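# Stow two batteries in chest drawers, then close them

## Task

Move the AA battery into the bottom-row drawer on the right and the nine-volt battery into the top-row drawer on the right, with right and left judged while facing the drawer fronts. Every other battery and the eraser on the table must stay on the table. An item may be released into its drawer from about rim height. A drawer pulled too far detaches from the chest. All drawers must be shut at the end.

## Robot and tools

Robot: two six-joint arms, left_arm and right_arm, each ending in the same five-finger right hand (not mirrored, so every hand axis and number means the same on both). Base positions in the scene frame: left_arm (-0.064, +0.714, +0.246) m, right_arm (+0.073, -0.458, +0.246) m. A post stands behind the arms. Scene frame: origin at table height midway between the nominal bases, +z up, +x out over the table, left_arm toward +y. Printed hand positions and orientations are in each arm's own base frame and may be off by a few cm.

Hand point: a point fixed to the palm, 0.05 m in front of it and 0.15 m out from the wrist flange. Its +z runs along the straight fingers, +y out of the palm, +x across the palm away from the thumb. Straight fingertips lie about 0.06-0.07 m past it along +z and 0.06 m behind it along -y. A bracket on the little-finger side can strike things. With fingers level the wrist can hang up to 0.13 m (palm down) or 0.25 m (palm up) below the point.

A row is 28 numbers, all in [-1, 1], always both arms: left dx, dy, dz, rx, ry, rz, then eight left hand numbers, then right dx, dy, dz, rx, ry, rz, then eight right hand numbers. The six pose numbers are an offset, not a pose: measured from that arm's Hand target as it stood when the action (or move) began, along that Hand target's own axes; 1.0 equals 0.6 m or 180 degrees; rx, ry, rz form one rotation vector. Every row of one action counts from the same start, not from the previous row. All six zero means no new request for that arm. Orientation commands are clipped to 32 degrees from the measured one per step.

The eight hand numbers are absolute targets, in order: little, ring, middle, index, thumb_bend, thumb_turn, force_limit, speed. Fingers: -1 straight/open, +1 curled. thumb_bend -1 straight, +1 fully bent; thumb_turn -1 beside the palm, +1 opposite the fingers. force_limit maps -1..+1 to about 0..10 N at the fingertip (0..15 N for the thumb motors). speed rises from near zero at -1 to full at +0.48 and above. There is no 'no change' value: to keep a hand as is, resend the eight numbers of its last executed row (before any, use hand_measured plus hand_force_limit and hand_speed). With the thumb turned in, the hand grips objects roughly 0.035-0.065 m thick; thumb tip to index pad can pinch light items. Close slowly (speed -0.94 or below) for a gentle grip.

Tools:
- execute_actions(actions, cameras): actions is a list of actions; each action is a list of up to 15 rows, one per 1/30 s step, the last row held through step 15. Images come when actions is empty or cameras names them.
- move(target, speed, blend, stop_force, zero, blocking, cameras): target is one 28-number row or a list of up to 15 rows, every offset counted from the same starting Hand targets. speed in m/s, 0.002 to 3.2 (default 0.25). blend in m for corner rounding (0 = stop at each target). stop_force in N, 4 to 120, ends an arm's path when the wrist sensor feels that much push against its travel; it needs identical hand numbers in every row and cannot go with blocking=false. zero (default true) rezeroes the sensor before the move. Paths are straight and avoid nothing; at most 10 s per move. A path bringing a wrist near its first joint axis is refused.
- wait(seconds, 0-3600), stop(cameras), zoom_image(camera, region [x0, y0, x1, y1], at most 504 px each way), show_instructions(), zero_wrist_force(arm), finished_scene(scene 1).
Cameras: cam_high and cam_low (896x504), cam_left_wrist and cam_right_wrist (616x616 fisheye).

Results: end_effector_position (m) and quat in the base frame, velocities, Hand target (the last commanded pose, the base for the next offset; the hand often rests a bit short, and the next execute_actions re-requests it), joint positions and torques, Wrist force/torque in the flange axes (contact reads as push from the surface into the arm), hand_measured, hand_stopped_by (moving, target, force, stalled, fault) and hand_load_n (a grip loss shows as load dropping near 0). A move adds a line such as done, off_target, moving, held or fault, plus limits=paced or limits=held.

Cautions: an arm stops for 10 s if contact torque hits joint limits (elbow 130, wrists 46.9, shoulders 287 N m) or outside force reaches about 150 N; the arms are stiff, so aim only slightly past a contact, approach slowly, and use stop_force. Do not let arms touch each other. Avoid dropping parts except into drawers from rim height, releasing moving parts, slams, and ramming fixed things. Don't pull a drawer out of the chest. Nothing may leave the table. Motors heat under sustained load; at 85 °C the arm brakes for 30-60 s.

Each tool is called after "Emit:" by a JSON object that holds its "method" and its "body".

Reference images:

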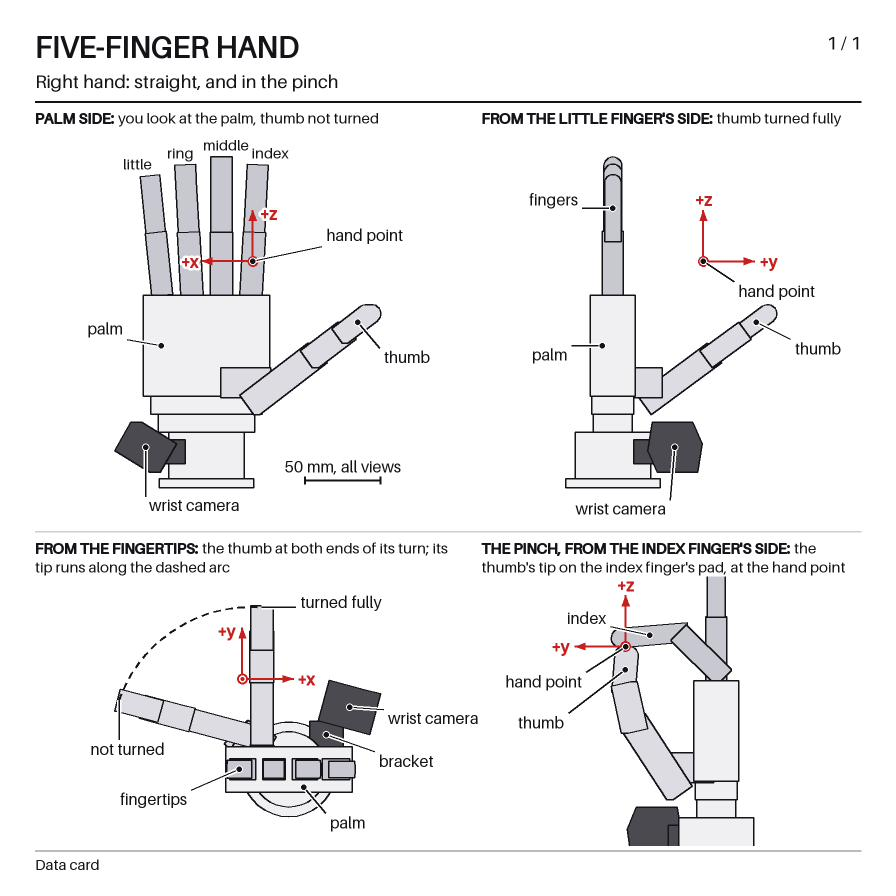

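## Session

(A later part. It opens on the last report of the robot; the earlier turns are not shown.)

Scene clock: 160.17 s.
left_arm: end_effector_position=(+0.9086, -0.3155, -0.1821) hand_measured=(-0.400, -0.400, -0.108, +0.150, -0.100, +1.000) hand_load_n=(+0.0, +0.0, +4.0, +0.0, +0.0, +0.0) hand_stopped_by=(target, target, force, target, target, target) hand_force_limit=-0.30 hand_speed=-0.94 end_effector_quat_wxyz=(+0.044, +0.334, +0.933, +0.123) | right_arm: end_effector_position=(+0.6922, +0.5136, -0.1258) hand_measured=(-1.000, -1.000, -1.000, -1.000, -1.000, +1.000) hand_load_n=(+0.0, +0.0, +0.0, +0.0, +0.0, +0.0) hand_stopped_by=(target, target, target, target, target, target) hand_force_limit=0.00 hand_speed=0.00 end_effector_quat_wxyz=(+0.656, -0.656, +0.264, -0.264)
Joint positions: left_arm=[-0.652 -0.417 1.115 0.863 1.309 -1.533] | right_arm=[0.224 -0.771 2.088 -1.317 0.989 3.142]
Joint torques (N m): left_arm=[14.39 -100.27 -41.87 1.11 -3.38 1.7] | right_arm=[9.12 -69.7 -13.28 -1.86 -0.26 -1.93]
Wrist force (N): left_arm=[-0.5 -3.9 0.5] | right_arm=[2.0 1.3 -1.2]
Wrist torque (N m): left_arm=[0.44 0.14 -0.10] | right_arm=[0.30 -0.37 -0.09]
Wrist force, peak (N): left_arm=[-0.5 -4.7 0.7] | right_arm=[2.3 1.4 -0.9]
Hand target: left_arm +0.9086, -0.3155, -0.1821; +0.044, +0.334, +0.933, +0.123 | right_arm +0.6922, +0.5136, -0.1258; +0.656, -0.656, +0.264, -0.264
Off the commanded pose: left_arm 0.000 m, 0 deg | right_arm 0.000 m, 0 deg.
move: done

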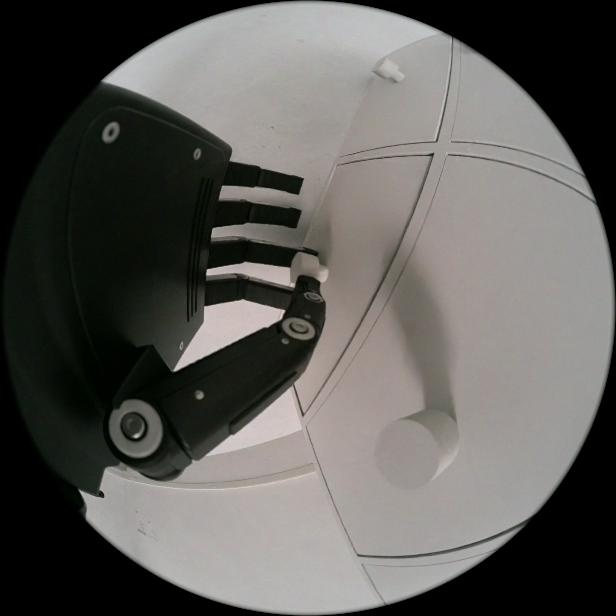

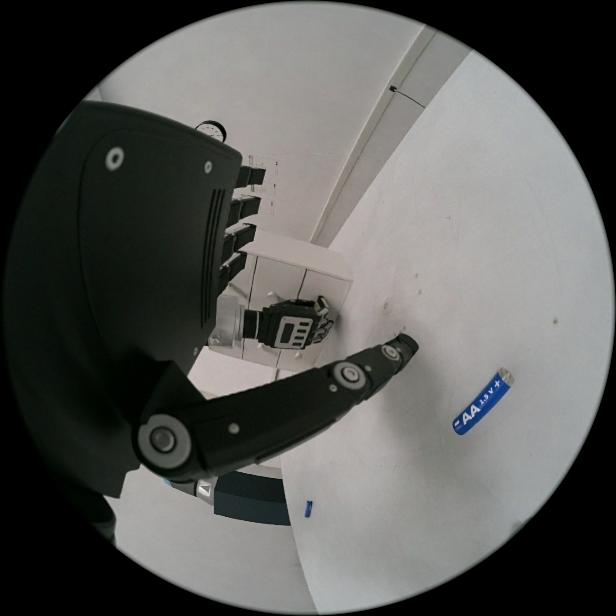

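Emit:
{"method": "move", "body": {"target": [0.0,0,0,0,0,0,-0.4,-0.4,-0.3,-0.3,-0.1,1,-0.3,-0.2,0,0,0,0,0,0,-1,-1,-1,-1,-1,1,0,0], "speed": 0.01}}

Emit:
{"method": "move", "body": {"target": [0.007,-0.0065,0,0,0,0,-0.4,-0.4,-0.3,-0.3,-0.1,1,-0.3,-0.2,0,0,0,0,0,0,-1,-1,-1,-1,-1,1,0,0], "speed": 0.01, "cameras": ["cam_left_wrist"]}}

Emit:
{"method": "move", "body": {"target": [0.0,0,0,0,0,0,-0.4,-0.4,0.15,0.15,-0.1,1,-0.3,-0.94,0,0,0,0,0,0,-1,-1,-1,-1,-1,1,0,0], "speed": 0.01, "cameras": ["cam_left_wrist"]}}

Emit:
{"method": "zoom_image", "body": {"camera": "cam_left_wrist", "region": [260, 230, 400, 370]}}

Scene clock: 165.23 s.
left_arm: end_effector_position=(+0.9086, -0.3154, -0.1820) hand_measured=(-0.400, -0.400, -0.300, -0.300, -0.100, +1.000) hand_load_n=(+0.0, +0.0, +0.0, +0.0, +0.0, +0.0) hand_stopped_by=(target, target, target, target, target, target) hand_force_limit=-0.30 hand_speed=-0.20 end_effector_quat_wxyz=(+0.044, +0.334, +0.933, +0.123) | right_arm: end_effector_position=(+0.6922, +0.5136, -0.1258) hand_measured=(-1.000, -1.000, -1.000, -1.000, -1.000, +1.000) hand_load_n=(+0.0, +0.0, +0.0, +0.0, +0.0, +0.0) hand_stopped_by=(target, target, target, target, target, target) hand_force_limit=0.00 hand_speed=0.00 end_effector_quat_wxyz=(+0.656, -0.656, +0.264, -0.264)
Joint positions: left_arm=[-0.652 -0.417 1.115 0.863 1.309 -1.533] | right_arm=[0.224 -0.771 2.088 -1.317 0.989 3.142]
Joint torques (N m): left_arm=[14.39 -102.7 -40.58 2.78 0.55 0.34] | right_arm=[6.79 -70.57 -10.58 -1.82 -0.31 -1.64]
Wrist force (N): left_arm=[-0.4 0.4 -0.7] | right_arm=[2.0 1.0 -1.1]
Wrist torque (N m): left_arm=[0.21 0.12 -0.02] | right_arm=[0.25 -0.38 -0.11]
Wrist force, peak (N): left_arm=[-0.5 -4.6 0.6] | right_arm=[2.0 1.4 -1.3]
Hand target: left_arm +0.9086, -0.3155, -0.1821; +0.044, +0.334, +0.933, +0.123 | right_arm +0.6922, +0.5136, -0.1258; +0.656, -0.656, +0.264, -0.264
Off the commanded pose: left_arm 0.000 m, 0 deg | right_arm 0.000 m, 0 deg.
move: done

Scene clock: 166.07 s.
left_arm: end_effector_position=(+0.9030, -0.3157, -0.1831) hand_measured=(-0.400, -0.400, -0.300, -0.300, -0.100, +1.000) hand_load_n=(+0.0, +0.0, +0.0, +0.0, +0.0, -0.5) hand_stopped_by=(target, target, target, target, target, target) hand_force_limit=-0.30 hand_speed=-0.20 end_effector_quat_wxyz=(+0.044, +0.334, +0.933, +0.123) | right_arm: end_effector_position=(+0.6922, +0.5136, -0.1258) hand_measured=(-1.000, -1.000, -1.000, -1.000, -1.000, +1.000) hand_load_n=(+0.0, -0.5, +0.0, +0.0, +0.0, +0.0) hand_stopped_by=(target, target, target, target, target, target) hand_force_limit=0.00 hand_speed=0.00 end_effector_quat_wxyz=(+0.656, -0.656, +0.264, -0.264)
Joint positions: left_arm=[-0.656 -0.423 1.13 0.854 1.309 -1.537] | right_arm=[0.224 -0.771 2.088 -1.317 0.989 3.142]
Joint torques (N m): left_arm=[-11.8 -111.25 -21.56 0.24 0.72 -2.87] | right_arm=[7.99 -73.46 -10.53 -1.59 -0.26 -1.56]
Wrist force (N): left_arm=[-0.7 0.9 -0.6] | right_arm=[1.7 1.4 -1.3]
Wrist torque (N m): left_arm=[0.28 0.16 0.13] | right_arm=[0.33 -0.32 -0.11]
Wrist force, peak (N): left_arm=[-0.5 1.1 -0.8] | right_arm=[2.0 1.5 -1.0]
Hand target: left_arm +0.9029, -0.3157, -0.1831; +0.044, +0.334, +0.933, +0.123 | right_arm +0.6922, +0.5136, -0.1258; +0.656, -0.656, +0.264, -0.264
Off the commanded pose: left_arm 0.000 m, 0 deg | right_arm 0.000 m, 0 deg.
move: done

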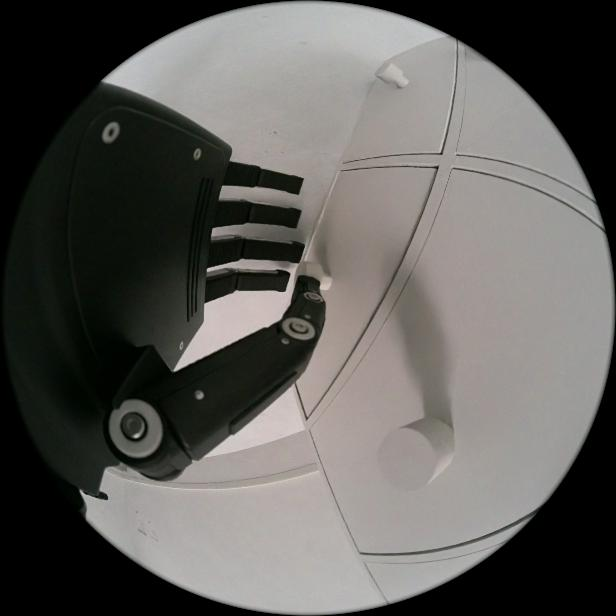

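Scene clock: 168.97 s.
left_arm: end_effector_position=(+0.9029, -0.3157, -0.1831) hand_measured=(-0.400, -0.400, -0.036, +0.150, -0.100, +1.000) hand_load_n=(+0.0, +0.0, +4.0, +0.0, +0.0, +0.0) hand_stopped_by=(target, target, force, target, target, target) hand_force_limit=-0.30 hand_speed=-0.94 end_effector_quat_wxyz=(+0.044, +0.334, +0.933, +0.123) | right_arm: end_effector_position=(+0.6922, +0.5136, -0.1258) hand_measured=(-1.000, -1.000, -1.000, -1.000, -1.000, +1.000) hand_load_n=(+0.0, +0.0, +0.0, +0.0, +0.0, +0.0) hand_stopped_by=(target, target, target, target, target, target) hand_force_limit=0.00 hand_speed=0.00 end_effector_quat_wxyz=(+0.656, -0.656, +0.264, -0.264)
Joint positions: left_arm=[-0.656 -0.423 1.131 0.854 1.309 -1.537] | right_arm=[0.224 -0.771 2.088 -1.317 0.989 3.142]
Joint torques (N m): left_arm=[2.35 -109.79 -26.99 1.06 -2.3 -2.95] | right_arm=[3.33 -74.63 -8.75 -1.73 0.02 -1.59]
Wrist force (N): left_arm=[-0.1 -2.3 0.7] | right_arm=[1.9 1.4 -1.2]
Wrist torque (N m): left_arm=[0.25 0.15 0.08] | right_arm=[0.31 -0.36 -0.10]
Wrist force, peak (N): left_arm=[-0.1 -3.4 0.3] | right_arm=[1.9 1.7 -1.2]
Hand target: left_arm +0.9029, -0.3157, -0.1831; +0.044, +0.334, +0.933, +0.123 | right_arm +0.6922, +0.5136, -0.1258; +0.656, -0.656, +0.264, -0.264
Off the commanded pose: left_arm 0.000 m, 0 deg | right_arm 0.000 m, 0 deg.
move: done

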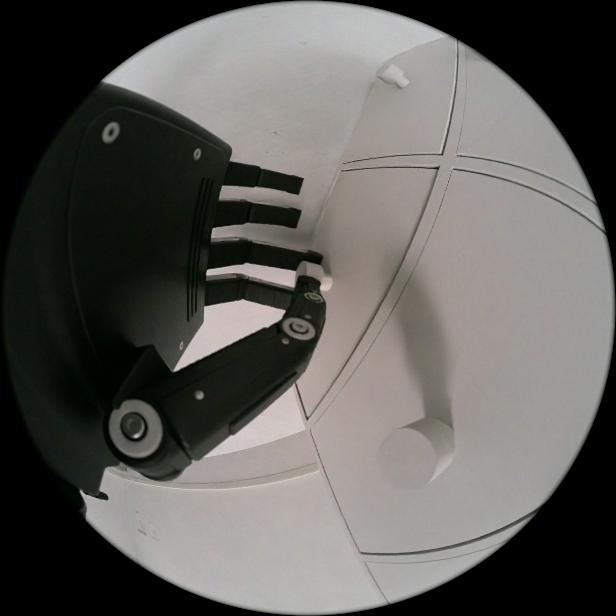

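Scaled by 3.600 from the camera's image (finer frame: 880x880).

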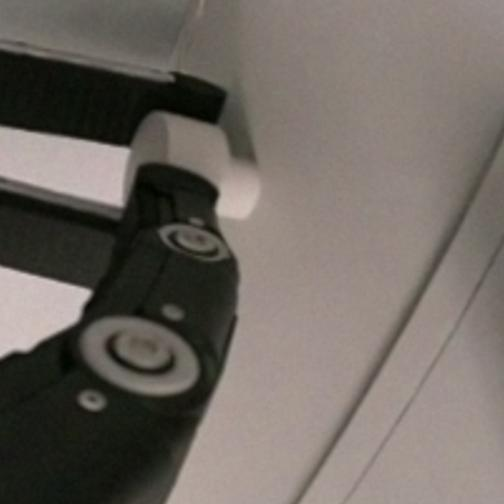

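Emit:
{"method": "move", "body": {"target": [0.0,0,0,0,0,0,-0.4,-0.4,-0.3,-0.3,-0.1,1,-0.3,-0.2,0,0,0,0,0,0,-1,-1,-1,-1,-1,1,0,0], "speed": 0.01}}

Emit:
{"method": "move", "body": {"target": [0.004,-0.0067,0,0,0,0,-0.4,-0.4,-0.3,-0.3,-0.1,1,-0.3,-0.2,0,0,0,0,0,0,-1,-1,-1,-1,-1,1,0,0], "speed": 0.01}}

Emit:
{"method": "move", "body": {"target": [0.0,0,0,0,0,0,-0.4,-0.4,0.15,0.15,-0.1,1,-0.3,-0.94,0,0,0,0,0,0,-1,-1,-1,-1,-1,1,0,0], "speed": 0.01, "cameras": ["cam_left_wrist"]}}

Emit:
{"method": "zoom_image", "body": {"camera": "cam_left_wrist", "region": [260, 230, 400, 370]}}

Scene clock: 174.37 s.
left_arm: end_effector_position=(+0.9030, -0.3157, -0.1831) hand_measured=(-0.400, -0.400, -0.300, -0.300, -0.100, +1.000) hand_load_n=(+0.0, +0.0, +0.0, +0.0, +0.0, +0.0) hand_stopped_by=(target, target, target, target, target, target) hand_force_limit=-0.30 hand_speed=-0.20 end_effector_quat_wxyz=(+0.044, +0.334, +0.933, +0.123) | right_arm: end_effector_position=(+0.6922, +0.5136, -0.1258) hand_measured=(-1.000, -1.000, -1.000, -1.000, -1.000, +1.000) hand_load_n=(+0.0, +0.0, -0.5, +0.0, +0.0, +0.0) hand_stopped_by=(target, target, target, target, target, target) hand_force_limit=0.00 hand_speed=0.00 end_effector_quat_wxyz=(+0.656, -0.656, +0.264, -0.264)
Joint positions: left_arm=[-0.656 -0.423 1.131 0.854 1.309 -1.537] | right_arm=[0.224 -0.771 2.088 -1.317 0.989 3.142]
Joint torques (N m): left_arm=[13.85 -109.85 -40.42 3.42 -0.69 -2.77] | right_arm=[2.93 -76.28 -5.12 -1.57 -0.03 -1.33]
Wrist force (N): left_arm=[-0.6 0.7 -0.7] | right_arm=[1.6 1.0 -1.4]
Wrist torque (N m): left_arm=[0.26 0.15 0.13] | right_arm=[0.27 -0.30 -0.13]
Wrist force, peak (N): left_arm=[0.0 -2.5 0.4] | right_arm=[2.2 1.4 -1.2]
Hand target: left_arm +0.9029, -0.3157, -0.1831; +0.044, +0.334, +0.933, +0.123 | right_arm +0.6922, +0.5136, -0.1258; +0.656, -0.656, +0.264, -0.264
Off the commanded pose: left_arm 0.000 m, 0 deg | right_arm 0.000 m, 0 deg.
move: done

Scene clock: 175.10 s.
left_arm: end_effector_position=(+0.8987, -0.3171, -0.1841) hand_measured=(-0.400, -0.400, -0.300, -0.300, -0.100, +1.000) hand_load_n=(+0.0, +0.0, +0.0, +0.0, +0.0, +0.0) hand_stopped_by=(target, target, target, target, target, target) hand_force_limit=-0.30 hand_speed=-0.20 end_effector_quat_wxyz=(+0.044, +0.334, +0.933, +0.123) | right_arm: end_effector_position=(+0.6922, +0.5136, -0.1258) hand_measured=(-1.000, -1.000, -1.000, -1.000, -1.000, +1.000) hand_load_n=(+0.0, +0.0, +0.0, +0.0, +0.0, +0.0) hand_stopped_by=(target, target, target, target, target, target) hand_force_limit=0.00 hand_speed=0.00 end_effector_quat_wxyz=(+0.656, -0.656, +0.264, -0.264)
Joint positions: left_arm=[-0.66 -0.426 1.14 0.849 1.309 -1.542] | right_arm=[0.224 -0.771 2.088 -1.317 0.989 3.142]
Joint torques (N m): left_arm=[-15.26 -113.94 -18.71 0.72 0.2 -2.97] | right_arm=[2.14 -76.83 -4.48 -1.71 -0.38 -1.75]
Wrist force (N): left_arm=[-0.5 0.6 -0.7] | right_arm=[1.7 1.0 -0.9]
Wrist torque (N m): left_arm=[0.22 0.13 0.13] | right_arm=[0.24 -0.34 -0.12]
Wrist force, peak (N): left_arm=[-0.8 1.1 -0.5] | right_arm=[2.0 1.4 -1.4]
Hand target: left_arm +0.8986, -0.3172, -0.1841; +0.044, +0.334, +0.933, +0.123 | right_arm +0.6922, +0.5136, -0.1258; +0.656, -0.656, +0.264, -0.264
Off the commanded pose: left_arm 0.000 m, 0 deg | right_arm 0.000 m, 0 deg.
move: done

Scene clock: 177.70 s.
left_arm: end_effector_position=(+0.8986, -0.3172, -0.1841) hand_measured=(-0.400, -0.400, -0.014, +0.094, -0.100, +1.000) hand_load_n=(+0.0, +0.0, +3.0, +3.5, +0.0, -1.0) hand_stopped_by=(target, target, force, force, target, target) hand_force_limit=-0.30 hand_speed=-0.94 end_effector_quat_wxyz=(+0.044, +0.334, +0.933, +0.123) | right_arm: end_effector_position=(+0.6922, +0.5136, -0.1258) hand_measured=(-1.000, -1.000, -1.000, -1.000, -1.000, +1.000) hand_load_n=(+0.0, +0.0, +0.0, +0.0, +0.0, +0.0) hand_stopped_by=(target, target, target, target, target, target) hand_force_limit=0.00 hand_speed=0.00 end_effector_quat_wxyz=(+0.656, -0.656, +0.264, -0.264)
Joint positions: left_arm=[-0.66 -0.426 1.14 0.848 1.309 -1.542] | right_arm=[0.224 -0.771 2.088 -1.317 0.989 3.142]
Joint torques (N m): left_arm=[-6.47 -108.85 -23.08 1.84 -0.97 -2.73] | right_arm=[2.5 -76.57 -3.53 -1.75 0.01 -1.65]
Wrist force (N): left_arm=[-2.2 -3.2 0.5] | right_arm=[1.5 1.6 -1.0]
Wrist torque (N m): left_arm=[0.25 0.18 0.07] | right_arm=[0.32 -0.31 -0.12]
Wrist force, peak (N): left_arm=[-2.2 -3.2 0.5] | right_arm=[2.5 1.3 -1.0]
Hand target: left_arm +0.8986, -0.3172, -0.1841; +0.044, +0.334, +0.933, +0.123 | right_arm +0.6922, +0.5136, -0.1258; +0.656, -0.656, +0.264, -0.264
Off the commanded pose: left_arm 0.000 m, 0 deg | right_arm 0.000 m, 0 deg.
move: done

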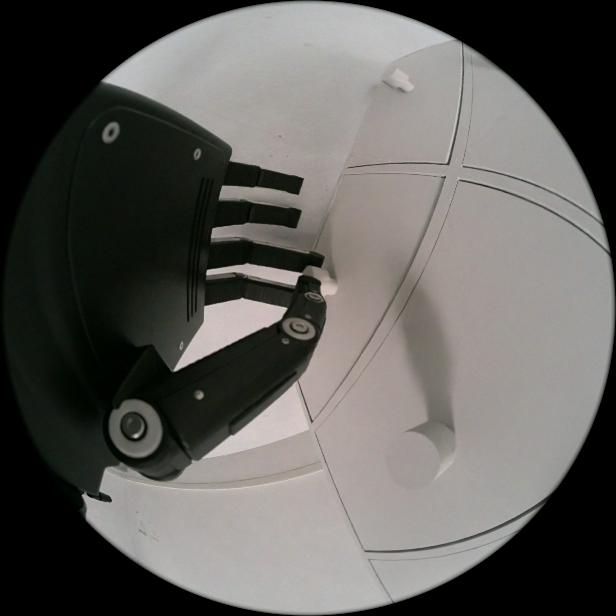

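Scaled by 3.600 from the camera's image (finer frame: 880x880).

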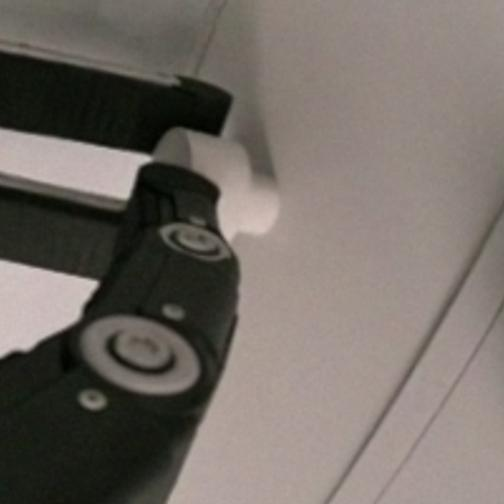

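Emit:
{"method": "move", "body": {"target": [0.0,0,0,0,0,0,-0.4,-0.4,0.15,0.15,0.2,1,-0.4,-0.94,0,0,0,0,0,0,-1,-1,-1,-1,-1,1,0,0], "speed": 0.01, "cameras": ["cam_left_wrist"]}}

Emit:
{"method": "zoom_image", "body": {"camera": "cam_left_wrist", "region": [260, 230, 400, 370]}}

Scene clock: 184.47 s.
left_arm: end_effector_position=(+0.8986, -0.3172, -0.1841) hand_measured=(-0.400, -0.400, -0.014, +0.094, +0.200, +1.000) hand_load_n=(+0.0, +0.0, +0.5, +2.0, +0.0, +0.0) hand_stopped_by=(target, target, force, force, target, target) hand_force_limit=-0.40 hand_speed=-0.94 end_effector_quat_wxyz=(+0.044, +0.334, +0.933, +0.123) | right_arm: end_effector_position=(+0.6922, +0.5136, -0.1258) hand_measured=(-1.000, -1.000, -1.000, -1.000, -1.000, +1.000) hand_load_n=(+0.0, +0.0, +0.0, +0.0, +0.0, +0.0) hand_stopped_by=(target, target, target, target, target, target) hand_force_limit=0.00 hand_speed=0.00 end_effector_quat_wxyz=(+0.656, -0.656, +0.264, -0.264)
Joint positions: left_arm=[-0.66 -0.426 1.14 0.848 1.309 -1.542] | right_arm=[0.224 -0.771 2.088 -1.317 0.989 3.142]
Joint torques (N m): left_arm=[18.21 -108.56 -41.5 4.01 -2.72 -3.29] | right_arm=[-0.67 -78.42 -3.6 -1.55 -0.11 -1.57]
Wrist force (N): left_arm=[-4.0 -1.8 0.9] | right_arm=[1.8 1.0 -1.1]
Wrist torque (N m): left_arm=[0.26 0.15 0.10] | right_arm=[0.24 -0.34 -0.13]
Wrist force, peak (N): left_arm=[-4.1 -2.0 1.1] | right_arm=[2.1 1.6 -1.1]
Hand target: left_arm +0.8986, -0.3172, -0.1841; +0.044, +0.334, +0.933, +0.123 | right_arm +0.6922, +0.5136, -0.1258; +0.656, -0.656, +0.264, -0.264
Off the commanded pose: left_arm 0.000 m, 0 deg | right_arm 0.000 m, 0 deg.
move: done

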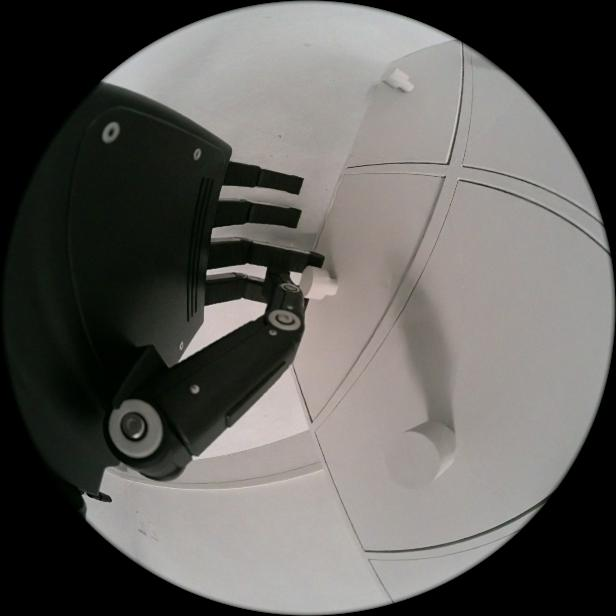

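Scaled by 3.600 from the camera's image (finer frame: 880x880).

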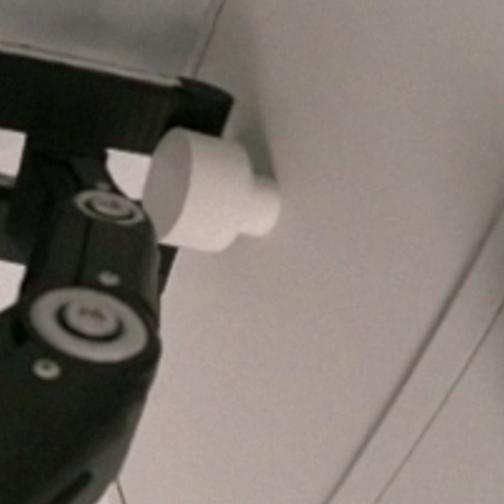

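Emit:
{"method": "move", "body": {"target": [0.0,0,0,0,0,0,-0.4,-0.4,-0.3,-0.3,-0.1,1,-0.4,-0.2,0,0,0,0,0,0,-1,-1,-1,-1,-1,1,0,0], "speed": 0.01}}

Emit:
{"method": "move", "body": {"target": [0.0,-0.0167,0,0.0722,0,0,-0.4,-0.4,-0.3,-0.3,-0.1,1,-0.4,-0.2,0,0,0,0,0,0,-1,-1,-1,-1,-1,1,0,0], "speed": 0.03, "cameras": ["cam_left_wrist"]}}

Emit:
{"method": "zoom_image", "body": {"camera": "cam_left_wrist", "region": [260, 230, 400, 370]}}

Scene clock: 188.20 s.
left_arm: end_effector_position=(+0.8986, -0.3172, -0.1841) hand_measured=(-0.400, -0.400, -0.300, -0.300, -0.100, +1.000) hand_load_n=(+0.0, +0.0, -0.5, +0.0, +0.0, +0.0) hand_stopped_by=(target, target, target, target, target, target) hand_force_limit=-0.40 hand_speed=-0.20 end_effector_quat_wxyz=(+0.044, +0.334, +0.933, +0.123) | right_arm: end_effector_position=(+0.6922, +0.5136, -0.1258) hand_measured=(-1.000, -1.000, -1.000, -1.000, -1.000, +1.000) hand_load_n=(+0.0, +0.0, +0.0, +0.0, +0.0, +0.0) hand_stopped_by=(target, target, target, target, target, target) hand_force_limit=0.00 hand_speed=0.00 end_effector_quat_wxyz=(+0.656, -0.656, +0.264, -0.264)
Joint positions: left_arm=[-0.66 -0.426 1.14 0.848 1.309 -1.542] | right_arm=[0.224 -0.771 2.088 -1.317 0.989 3.142]
Joint torques (N m): left_arm=[18.23 -107.46 -39.44 6 -1.25 -2.44] | right_arm=[-0.07 -79 -3.29 -2.02 -0.38 -1.54]
Wrist force (N): left_arm=[-0.5 1.0 -0.5] | right_arm=[1.8 1.4 -1.3]
Wrist torque (N m): left_arm=[0.29 0.13 0.15] | right_arm=[0.32 -0.34 -0.10]
Wrist force, peak (N): left_arm=[-4.2 -1.8 1.0] | right_arm=[2.2 1.4 -1.2]
Hand target: left_arm +0.8986, -0.3172, -0.1841; +0.044, +0.334, +0.933, +0.123 | right_arm +0.6922, +0.5136, -0.1258; +0.656, -0.656, +0.264, -0.264
Off the commanded pose: left_arm 0.000 m, 0 deg | right_arm 0.000 m, 0 deg.
move: done

Scene clock: 192.30 s.
left_arm: end_effector_position=(+0.8925, -0.3246, -0.1867) hand_measured=(-0.400, -0.400, -0.300, -0.300, -0.100, +1.000) hand_load_n=(+0.0, +0.0, +0.0, +0.5, +0.0, +0.0) hand_stopped_by=(target, target, target, target, target, target) hand_force_limit=-0.40 hand_speed=-0.20 end_effector_quat_wxyz=(+0.006, +0.337, +0.941, +0.016) | right_arm: end_effector_position=(+0.6922, +0.5136, -0.1258) hand_measured=(-1.000, -1.000, -1.000, -1.000, -1.000, +1.000) hand_load_n=(+0.0, +0.0, +0.0, -0.5, +0.0, +0.0) hand_stopped_by=(target, target, target, target, target, target) hand_force_limit=0.00 hand_speed=0.00 end_effector_quat_wxyz=(+0.656, -0.656, +0.264, -0.264)
Joint positions: left_arm=[-0.605 -0.431 1.109 0.89 1.536 -1.488] | right_arm=[0.224 -0.771 2.088 -1.317 0.989 3.142]
Joint torques (N m): left_arm=[15.35 -89.23 -42.8 7.15 2.05 2.14] | right_arm=[-1.64 -79.67 -3.32 -2.15 -0.39 -1.43]
Wrist force (N): left_arm=[-0.6 0.6 -0.7] | right_arm=[2.2 1.1 -1.0]
Wrist torque (N m): left_arm=[0.23 0.11 -0.03] | right_arm=[0.26 -0.41 -0.08]
Wrist force, peak (N): left_arm=[-0.8 1.1 -0.9] | right_arm=[2.1 1.3 -1.4]
Hand target: left_arm +0.8925, -0.3246, -0.1867; +0.006, +0.337, +0.941, +0.016 | right_arm +0.6922, +0.5136, -0.1258; +0.656, -0.656, +0.264, -0.264
Off the commanded pose: left_arm 0.000 m, 0 deg | right_arm 0.000 m, 0 deg.
move: done

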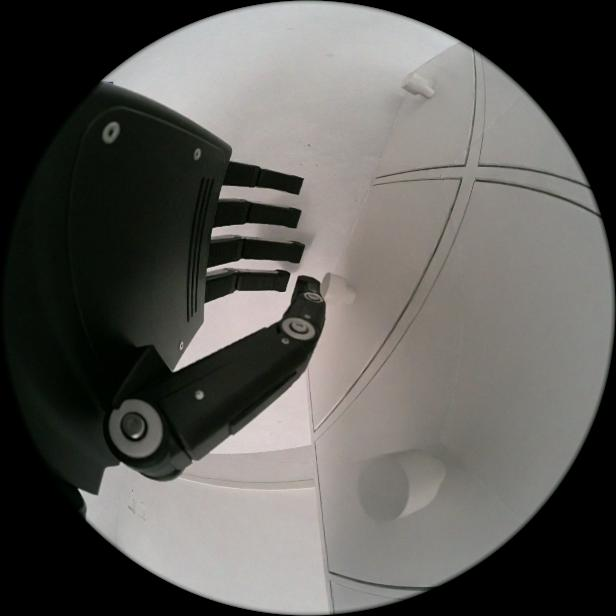

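Scaled by 3.600 from the camera's image (finer frame: 880x880).

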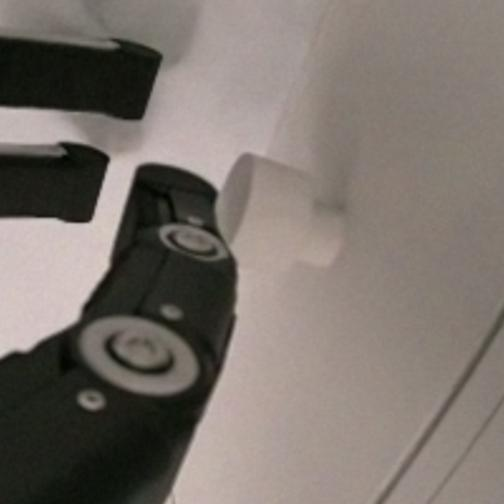

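Emit:
{"method": "move", "body": {"target": [-0.0033,0.0242,-0.01,0,0,0,-0.4,-0.4,-0.3,-0.3,-0.1,1,-0.4,-0.2,0,0,0,0,0,0,-1,-1,-1,-1,-1,1,0,0], "speed": 0.012, "stop_force": 5, "cameras": ["cam_left_wrist"]}}

Emit:
{"method": "zoom_image", "body": {"camera": "cam_left_wrist", "region": [260, 230, 400, 370]}}

Scene clock: 197.47 s.
left_arm: end_effector_position=(+0.9031, -0.3149, -0.1802) hand_measured=(-0.400, -0.400, -0.300, -0.300, -0.100, +1.000) hand_load_n=(+0.0, +0.0, +0.0, +0.0, +0.0, +0.0) hand_stopped_by=(target, target, target, target, target, target) hand_force_limit=-0.40 hand_speed=-0.20 end_effector_quat_wxyz=(+0.006, +0.337, +0.941, +0.016) | right_arm: end_effector_position=(+0.6922, +0.5136, -0.1258) hand_measured=(-1.000, -1.000, -1.000, -1.000, -1.000, +1.000) hand_load_n=(+0.0, +0.0, +0.0, +0.0, +0.0, +0.5) hand_stopped_by=(target, target, target, target, target, target) hand_force_limit=0.00 hand_speed=0.00 end_effector_quat_wxyz=(+0.656, -0.656, +0.264, -0.264)
Joint positions: left_arm=[-0.589 -0.43 1.091 0.906 1.536 -1.472] | right_arm=[0.224 -0.771 2.088 -1.317 0.989 3.142]
Joint torques (N m): left_arm=[19.84 -88.01 -44.97 7.28 2.5 1.56] | right_arm=[0.06 -78.36 -2.99 -1.58 -0.49 -1.83]
Wrist force (N): left_arm=[-0.6 0.5 -0.5] | right_arm=[1.7 1.1 -1.4]
Wrist torque (N m): left_arm=[0.21 0.12 -0.04] | right_arm=[0.28 -0.31 -0.12]
Wrist force, peak (N): left_arm=[-0.7 0.8 -1.0] | right_arm=[2.3 1.7 -1.1]
Hand target: left_arm +0.9031, -0.3149, -0.1802; +0.006, +0.337, +0.941, +0.016 | right_arm +0.6922, +0.5136, -0.1258; +0.656, -0.656, +0.264, -0.264
Off the commanded pose: left_arm 0.000 m, 0 deg | right_arm 0.000 m, 0 deg.
move: done

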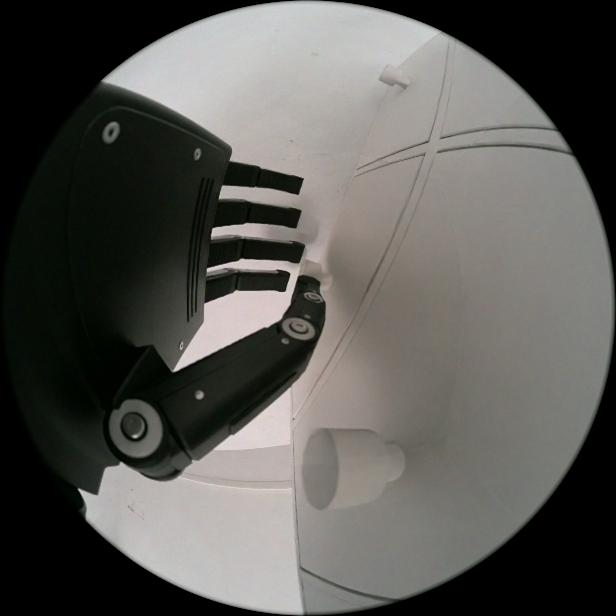

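Scaled by 3.600 from the camera's image (finer frame: 880x880).

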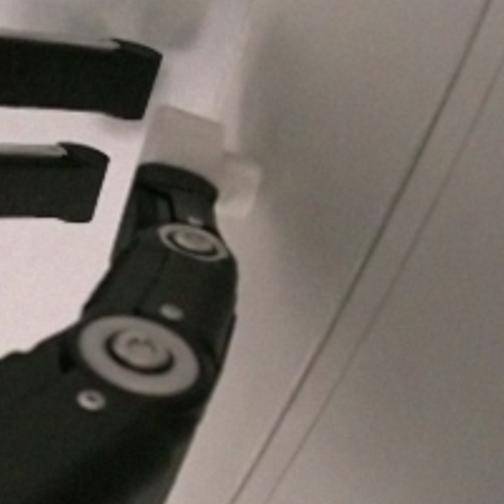

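Emit:
{"method": "move", "body": {"target": [0.0,0,0,0,0,0,-0.4,-0.4,0.15,0.15,-0.1,1,-0.3,-0.94,0,0,0,0,0,0,-1,-1,-1,-1,-1,1,0,0], "speed": 0.01, "cameras": ["cam_left_wrist"]}}

Emit:
{"method": "zoom_image", "body": {"camera": "cam_left_wrist", "region": [260, 230, 400, 370]}}

Scene clock: 200.97 s.
left_arm: end_effector_position=(+0.9031, -0.3149, -0.1802) hand_measured=(-0.400, -0.400, -0.048, +0.150, -0.100, +1.000) hand_load_n=(+0.0, +0.0, +4.0, +0.0, +0.0, +0.0) hand_stopped_by=(target, target, force, target, target, target) hand_force_limit=-0.30 hand_speed=-0.94 end_effector_quat_wxyz=(+0.006, +0.337, +0.941, +0.016) | right_arm: end_effector_position=(+0.6922, +0.5136, -0.1258) hand_measured=(-1.000, -1.000, -1.000, -1.000, -1.000, +1.000) hand_load_n=(+0.0, +0.0, +0.0, +0.0, +0.0, +0.0) hand_stopped_by=(target, target, target, target, target, target) hand_force_limit=0.00 hand_speed=0.00 end_effector_quat_wxyz=(+0.656, -0.656, +0.264, -0.264)
Joint positions: left_arm=[-0.589 -0.43 1.091 0.906 1.536 -1.472] | right_arm=[0.224 -0.771 2.088 -1.317 0.989 3.142]
Joint torques (N m): left_arm=[17.29 -104 -43.43 7.15 -1.68 1.58] | right_arm=[-2.74 -80.18 -3.9 -1.58 -0.51 -1.45]
Wrist force (N): left_arm=[-1.1 -2.3 2.7] | right_arm=[1.7 1.2 -1.4]
Wrist torque (N m): left_arm=[0.24 0.02 -0.07] | right_arm=[0.30 -0.32 -0.12]
Wrist force, peak (N): left_arm=[-1.4 -2.6 3.0] | right_arm=[1.9 1.6 -1.2]
Hand target: left_arm +0.9031, -0.3149, -0.1802; +0.006, +0.337, +0.941, +0.016 | right_arm +0.6922, +0.5136, -0.1258; +0.656, -0.656, +0.264, -0.264
Off the commanded pose: left_arm 0.000 m, 0 deg | right_arm 0.000 m, 0 deg.
move: done

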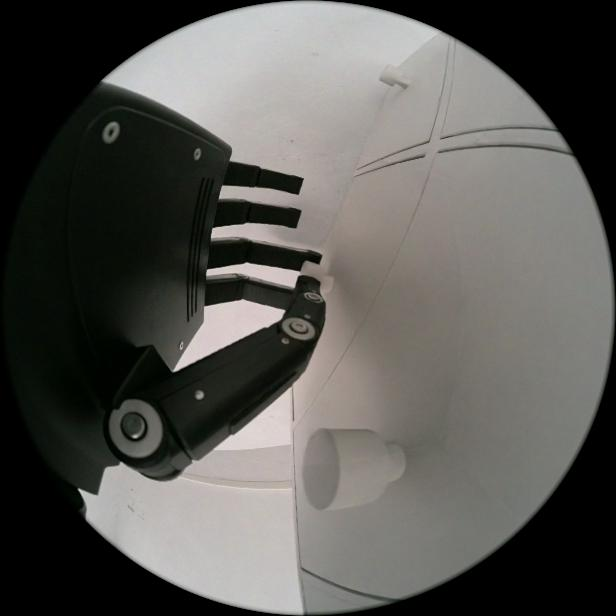

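Scaled by 3.600 from the camera's image (finer frame: 880x880).

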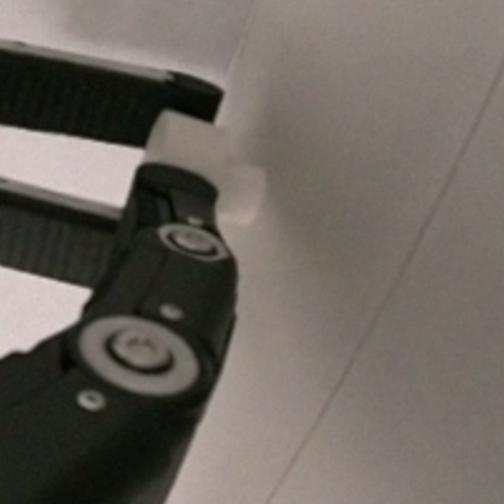

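Emit:
{"method": "move", "body": {"target": [0.0,0,0,0,0,0,-0.4,-0.4,0.15,0.15,0.15,1,-0.3,-0.94,0,0,0,0,0,0,-1,-1,-1,-1,-1,1,0,0], "speed": 0.01, "cameras": ["cam_left_wrist"]}}

Emit:
{"method": "zoom_image", "body": {"camera": "cam_left_wrist", "region": [260, 230, 400, 370]}}

Scene clock: 204.80 s.
left_arm: end_effector_position=(+0.9031, -0.3149, -0.1802) hand_measured=(-0.400, -0.400, -0.048, +0.150, +0.150, +1.000) hand_load_n=(+0.0, +0.0, +4.0, +0.0, +0.0, +0.0) hand_stopped_by=(target, target, force, target, target, target) hand_force_limit=-0.30 hand_speed=-0.94 end_effector_quat_wxyz=(+0.006, +0.337, +0.941, +0.016) | right_arm: end_effector_position=(+0.6922, +0.5136, -0.1258) hand_measured=(-1.000, -1.000, -1.000, -1.000, -1.000, +1.000) hand_load_n=(+0.0, +0.0, -0.5, +0.0, +0.0, +0.0) hand_stopped_by=(target, target, target, target, target, target) hand_force_limit=0.00 hand_speed=0.00 end_effector_quat_wxyz=(+0.656, -0.656, +0.264, -0.264)
Joint positions: left_arm=[-0.589 -0.43 1.091 0.906 1.536 -1.472] | right_arm=[0.224 -0.771 2.088 -1.317 0.989 3.142]
Joint torques (N m): left_arm=[19.36 -107.33 -41.24 7.33 -1.68 0.91] | right_arm=[-1.42 -78.75 -3.12 -1.48 -0.29 -1.8]
Wrist force (N): left_arm=[-1.4 -2.4 3.0] | right_arm=[1.9 1.0 -1.4]
Wrist torque (N m): left_arm=[0.24 0.07 -0.10] | right_arm=[0.27 -0.34 -0.11]
Wrist force, peak (N): left_arm=[-1.4 -2.7 3.2] | right_arm=[2.2 1.0 -1.4]
Hand target: left_arm +0.9031, -0.3149, -0.1802; +0.006, +0.337, +0.941, +0.016 | right_arm +0.6922, +0.5136, -0.1258; +0.656, -0.656, +0.264, -0.264
Off the commanded pose: left_arm 0.000 m, 0 deg | right_arm 0.000 m, 0 deg.
move: done

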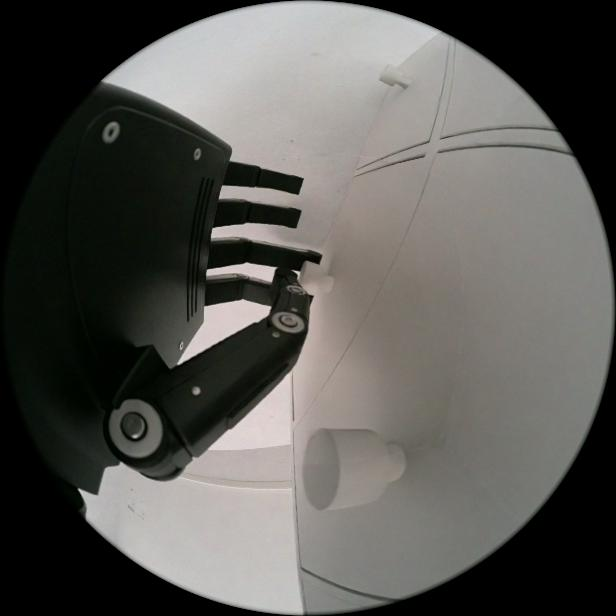

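Scaled by 3.600 from the camera's image (finer frame: 880x880).

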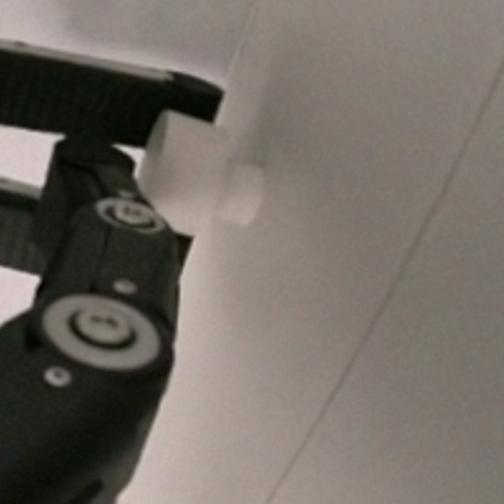

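Emit:
{"method": "move", "body": {"target": [0.0,0,0,0,0,0,-0.4,-0.4,-0.3,-0.3,-0.25,1,-0.4,-0.3,0,0,0,0,0,0,-1,-1,-1,-1,-1,1,0,0], "speed": 0.01, "cameras": ["cam_left_wrist"]}}

Emit:
{"method": "zoom_image", "body": {"camera": "cam_left_wrist", "region": [260, 230, 400, 370]}}

Emit:
{"method": "move", "body": {"target": [0.0,0,0.02,0,0,0,-0.4,-0.4,-0.3,-0.3,-0.25,1,-0.4,-0.3,0,0,0,0,0,0,-1,-1,-1,-1,-1,1,0,0], "speed": 0.005, "stop_force": 4, "cameras": ["cam_left_wrist"]}}

Emit:
{"method": "zoom_image", "body": {"camera": "cam_left_wrist", "region": [260, 230, 400, 370]}}

Scene clock: 209.63 s.
left_arm: end_effector_position=(+0.9031, -0.3148, -0.1802) hand_measured=(-0.400, -0.400, -0.300, -0.300, -0.250, +1.000) hand_load_n=(+0.0, +0.0, +0.0, +0.0, +0.0, +0.0) hand_stopped_by=(target, target, target, target, target, target) hand_force_limit=-0.40 hand_speed=-0.30 end_effector_quat_wxyz=(+0.006, +0.337, +0.941, +0.016) | right_arm: end_effector_position=(+0.6922, +0.5136, -0.1258) hand_measured=(-1.000, -1.000, -1.000, -1.000, -1.000, +1.000) hand_load_n=(+0.0, +0.0, +0.0, +0.0, +0.0, +0.0) hand_stopped_by=(target, target, target, target, target, target) hand_force_limit=0.00 hand_speed=0.00 end_effector_quat_wxyz=(+0.656, -0.656, +0.264, -0.264)
Joint positions: left_arm=[-0.589 -0.43 1.091 0.906 1.536 -1.472] | right_arm=[0.224 -0.771 2.088 -1.317 0.989 3.142]
Joint torques (N m): left_arm=[15.22 -104.49 -40.95 7.32 0.22 -0.39] | right_arm=[-0.51 -79.29 -3.36 -1.76 -0.13 -1.7]
Wrist force (N): left_arm=[-0.5 0.5 -0.4] | right_arm=[1.7 1.5 -1.2]
Wrist torque (N m): left_arm=[0.19 0.10 -0.03] | right_arm=[0.33 -0.32 -0.11]
Wrist force, peak (N): left_arm=[-1.0 -2.5 3.3] | right_arm=[2.1 1.3 -1.4]
Hand target: left_arm +0.9031, -0.3149, -0.1802; +0.006, +0.337, +0.941, +0.016 | right_arm +0.6922, +0.5136, -0.1258; +0.656, -0.656, +0.264, -0.264
Off the commanded pose: left_arm 0.000 m, 0 deg | right_arm 0.000 m, 0 deg.
move: done

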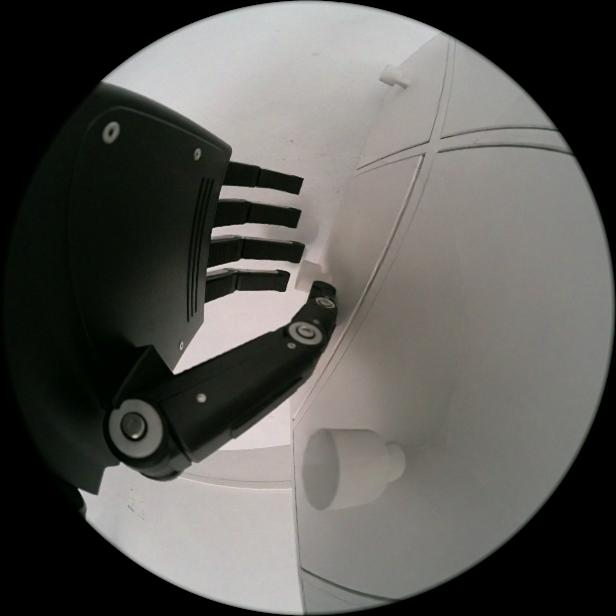

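Scaled by 3.600 from the camera's image (finer frame: 880x880).

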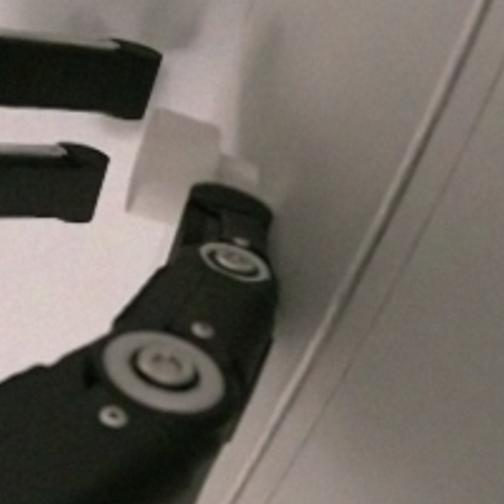

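Scene clock: 212.17 s.
left_arm: end_effector_position=(+0.9033, -0.3147, -0.1871) hand_measured=(-0.400, -0.400, -0.300, -0.300, -0.250, +1.000) hand_load_n=(+0.0, +0.0, +0.0, +0.0, +0.0, +0.0) hand_stopped_by=(target, target, target, target, target, target) hand_force_limit=-0.40 hand_speed=-0.30 end_effector_quat_wxyz=(+0.006, +0.337, +0.941, +0.016) | right_arm: end_effector_position=(+0.6922, +0.5136, -0.1258) hand_measured=(-1.000, -1.000, -1.000, -1.000, -1.000, +1.000) hand_load_n=(+0.0, +0.0, +0.0, +0.0, +0.0, +0.0) hand_stopped_by=(target, target, target, target, target, target) hand_force_limit=0.00 hand_speed=0.00 end_effector_quat_wxyz=(+0.656, -0.656, +0.264, -0.264)
Joint positions: left_arm=[-0.589 -0.422 1.089 0.9 1.536 -1.472] | right_arm=[0.224 -0.771 2.088 -1.317 0.989 3.142]
Joint torques (N m): left_arm=[15.71 -108.22 -21.04 7.17 1.57 1.26] | right_arm=[-0.93 -77.99 -3.1 -1.23 -0.39 -1.79]
Wrist force (N): left_arm=[-0.4 -0.8 -5.0] | right_arm=[1.7 1.0 -1.4]
Wrist torque (N m): left_arm=[0.18 0.20 -0.06] | right_arm=[0.27 -0.32 -0.13]
Wrist force, peak (N): left_arm=[-0.5 -1.9 -6.6] | right_arm=[2.0 1.3 -1.3]
Hand target: left_arm +0.9033, -0.3147, -0.1871; +0.006, +0.337, +0.941, +0.016 (not the last commanded pose) | right_arm +0.6922, +0.5136, -0.1258; +0.656, -0.656, +0.264, -0.264
Off the commanded pose: left_arm 0.005 m, 0 deg | right_arm 0.000 m, 0 deg.
move: contact (left_arm)

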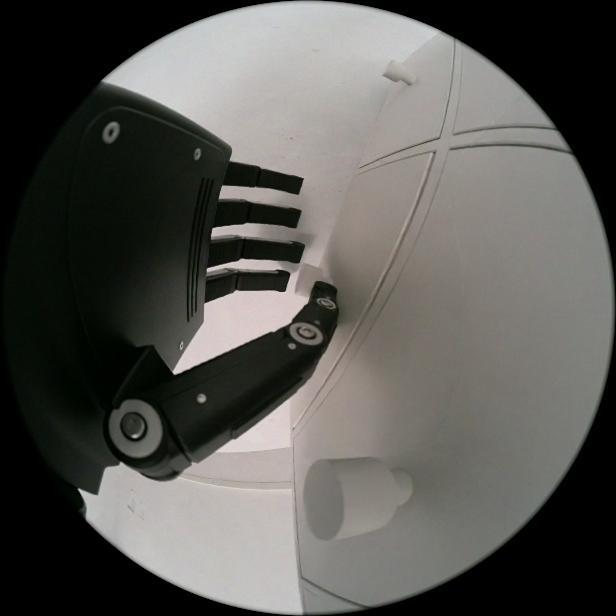

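Scaled by 3.600 from the camera's image (finer frame: 880x880).

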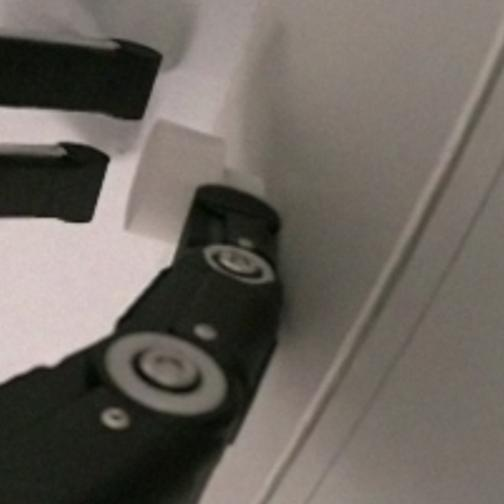

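Emit:
{"method": "move", "body": {"target": [0.0,0,0,0,0,0,-0.4,-0.4,0.3,0.3,-0.25,1,-0.2,-0.94,0,0,0,0,0,0,-1,-1,-1,-1,-1,1,0,0], "speed": 0.01, "cameras": ["cam_left_wrist"]}}

Emit:
{"method": "zoom_image", "body": {"camera": "cam_left_wrist", "region": [260, 230, 400, 370]}}

Scene clock: 217.00 s.
left_arm: end_effector_position=(+0.9032, -0.3147, -0.1872) hand_measured=(-0.400, -0.400, +0.026, +0.300, -0.250, +1.000) hand_load_n=(+0.0, +0.0, +4.0, +2.0, -0.5, -0.5) hand_stopped_by=(target, target, force, target, target, target) hand_force_limit=-0.20 hand_speed=-0.94 end_effector_quat_wxyz=(+0.006, +0.337, +0.941, +0.016) | right_arm: end_effector_position=(+0.6922, +0.5136, -0.1258) hand_measured=(-1.000, -1.000, -1.000, -1.000, -1.000, +1.000) hand_load_n=(+0.5, +0.0, +0.0, +0.0, +0.0, +0.0) hand_stopped_by=(target, target, target, target, target, target) hand_force_limit=0.00 hand_speed=0.00 end_effector_quat_wxyz=(+0.656, -0.656, +0.264, -0.264)
Joint positions: left_arm=[-0.589 -0.422 1.089 0.9 1.536 -1.472] | right_arm=[0.224 -0.771 2.088 -1.317 0.989 3.142]
Joint torques (N m): left_arm=[1.92 -108.09 -32.23 7.22 1.99 -2.4] | right_arm=[-0.38 -78.01 -3.34 -1.8 -0.3 -1.51]
Wrist force (N): left_arm=[-0.6 -0.3 -0.4] | right_arm=[1.8 1.0 -0.9]
Wrist torque (N m): left_arm=[0.08 0.11 -0.01] | right_arm=[0.24 -0.36 -0.11]
Wrist force, peak (N): left_arm=[-0.7 -1.0 -5.6] | right_arm=[2.3 1.1 -1.7]
Hand target: left_arm +0.9033, -0.3147, -0.1871; +0.006, +0.337, +0.941, +0.016 | right_arm +0.6922, +0.5136, -0.1258; +0.656, -0.656, +0.264, -0.264
Off the commanded pose: left_arm 0.000 m, 0 deg | right_arm 0.000 m, 0 deg.
move: done

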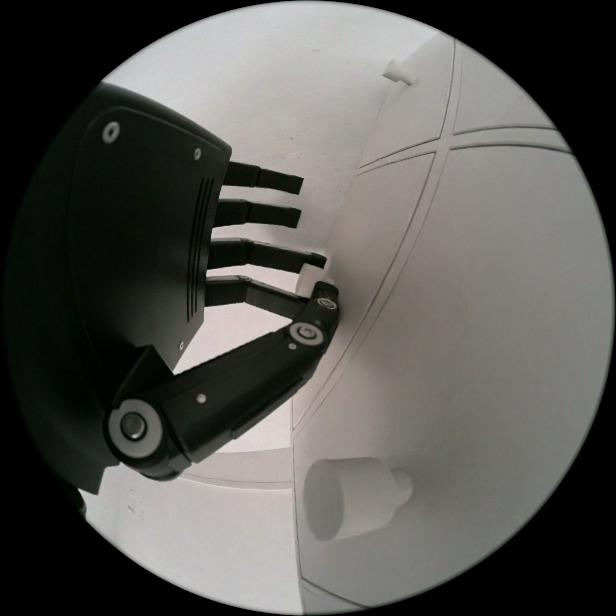

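Scaled by 3.600 from the camera's image (finer frame: 880x880).

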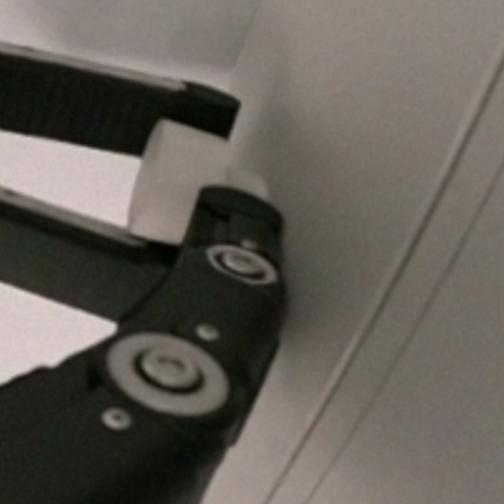

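Emit:
{"method": "move", "body": {"target": [0.0,-0.0333,-0.0012,0,0,0,-0.4,-0.4,0.3,0.3,-0.25,1,-0.2,-0.94,0,0,0,0,0,0,-1,-1,-1,-1,-1,1,0,0], "speed": 0.015, "stop_force": 20, "cameras": ["cam_left_wrist"]}}

Emit:
{"method": "zoom_image", "body": {"camera": "cam_left_wrist", "region": [260, 230, 400, 370]}}

Scene clock: 220.17 s.
left_arm: end_effector_position=(+0.8906, -0.3301, -0.1871) hand_measured=(-0.400, -0.400, +0.026, +0.300, -0.250, +1.000) hand_load_n=(-0.5, +0.0, +4.0, +1.5, +0.0, -1.0) hand_stopped_by=(target, target, force, target, target, target) hand_force_limit=-0.20 hand_speed=-0.94 end_effector_quat_wxyz=(+0.006, +0.337, +0.941, +0.016) | right_arm: end_effector_position=(+0.6922, +0.5136, -0.1258) hand_measured=(-1.000, -1.000, -1.000, -1.000, -1.000, +1.000) hand_load_n=(+0.0, +0.0, +0.0, +0.0, +0.5, +0.0) hand_stopped_by=(target, target, target, target, target, target) hand_force_limit=0.00 hand_speed=0.00 end_effector_quat_wxyz=(+0.656, -0.656, +0.264, -0.264)
Joint positions: left_arm=[-0.612 -0.43 1.107 0.891 1.536 -1.494] | right_arm=[0.224 -0.771 2.088 -1.317 0.989 3.142]
Joint torques (N m): left_arm=[-16.28 -114.89 -21.33 0.29 -1.26 -2.8] | right_arm=[-2.22 -78.76 -3.46 -1.57 -0.41 -1.75]
Wrist force (N): left_arm=[-0.5 1.0 0.0] | right_arm=[1.8 0.5 -1.3]
Wrist torque (N m): left_arm=[0.18 0.09 0.14] | right_arm=[0.18 -0.34 -0.14]
Wrist force, peak (N): left_arm=[-0.7 1.3 0.4] | right_arm=[2.2 1.2 -1.3]
Hand target: left_arm +0.8906, -0.3301, -0.1871; +0.006, +0.337, +0.941, +0.016 | right_arm +0.6922, +0.5136, -0.1258; +0.656, -0.656, +0.264, -0.264
Off the commanded pose: left_arm 0.000 m, 0 deg | right_arm 0.000 m, 0 deg.
move: done

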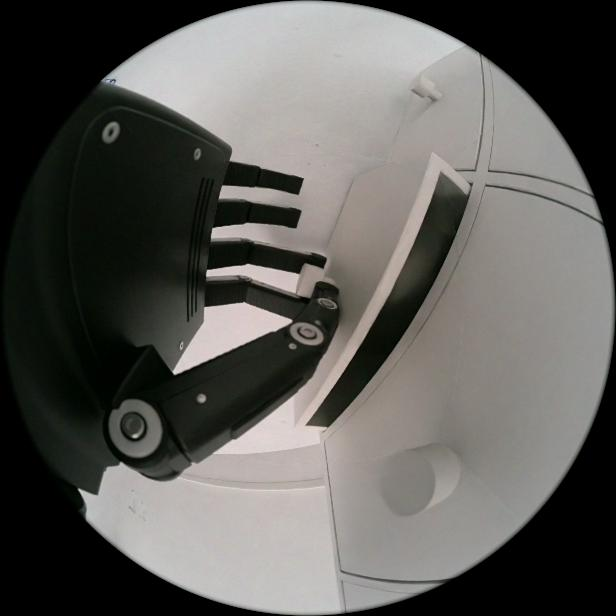

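Scaled by 3.600 from the camera's image (finer frame: 880x880).

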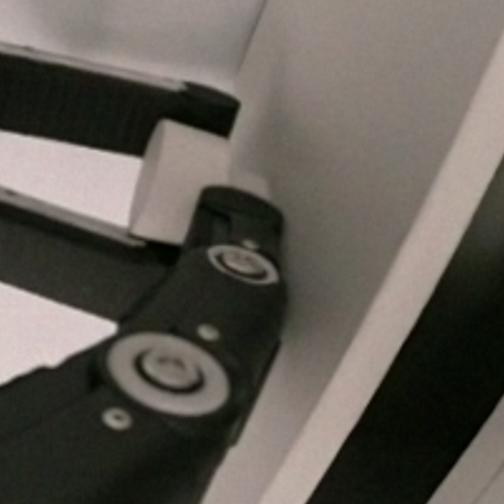

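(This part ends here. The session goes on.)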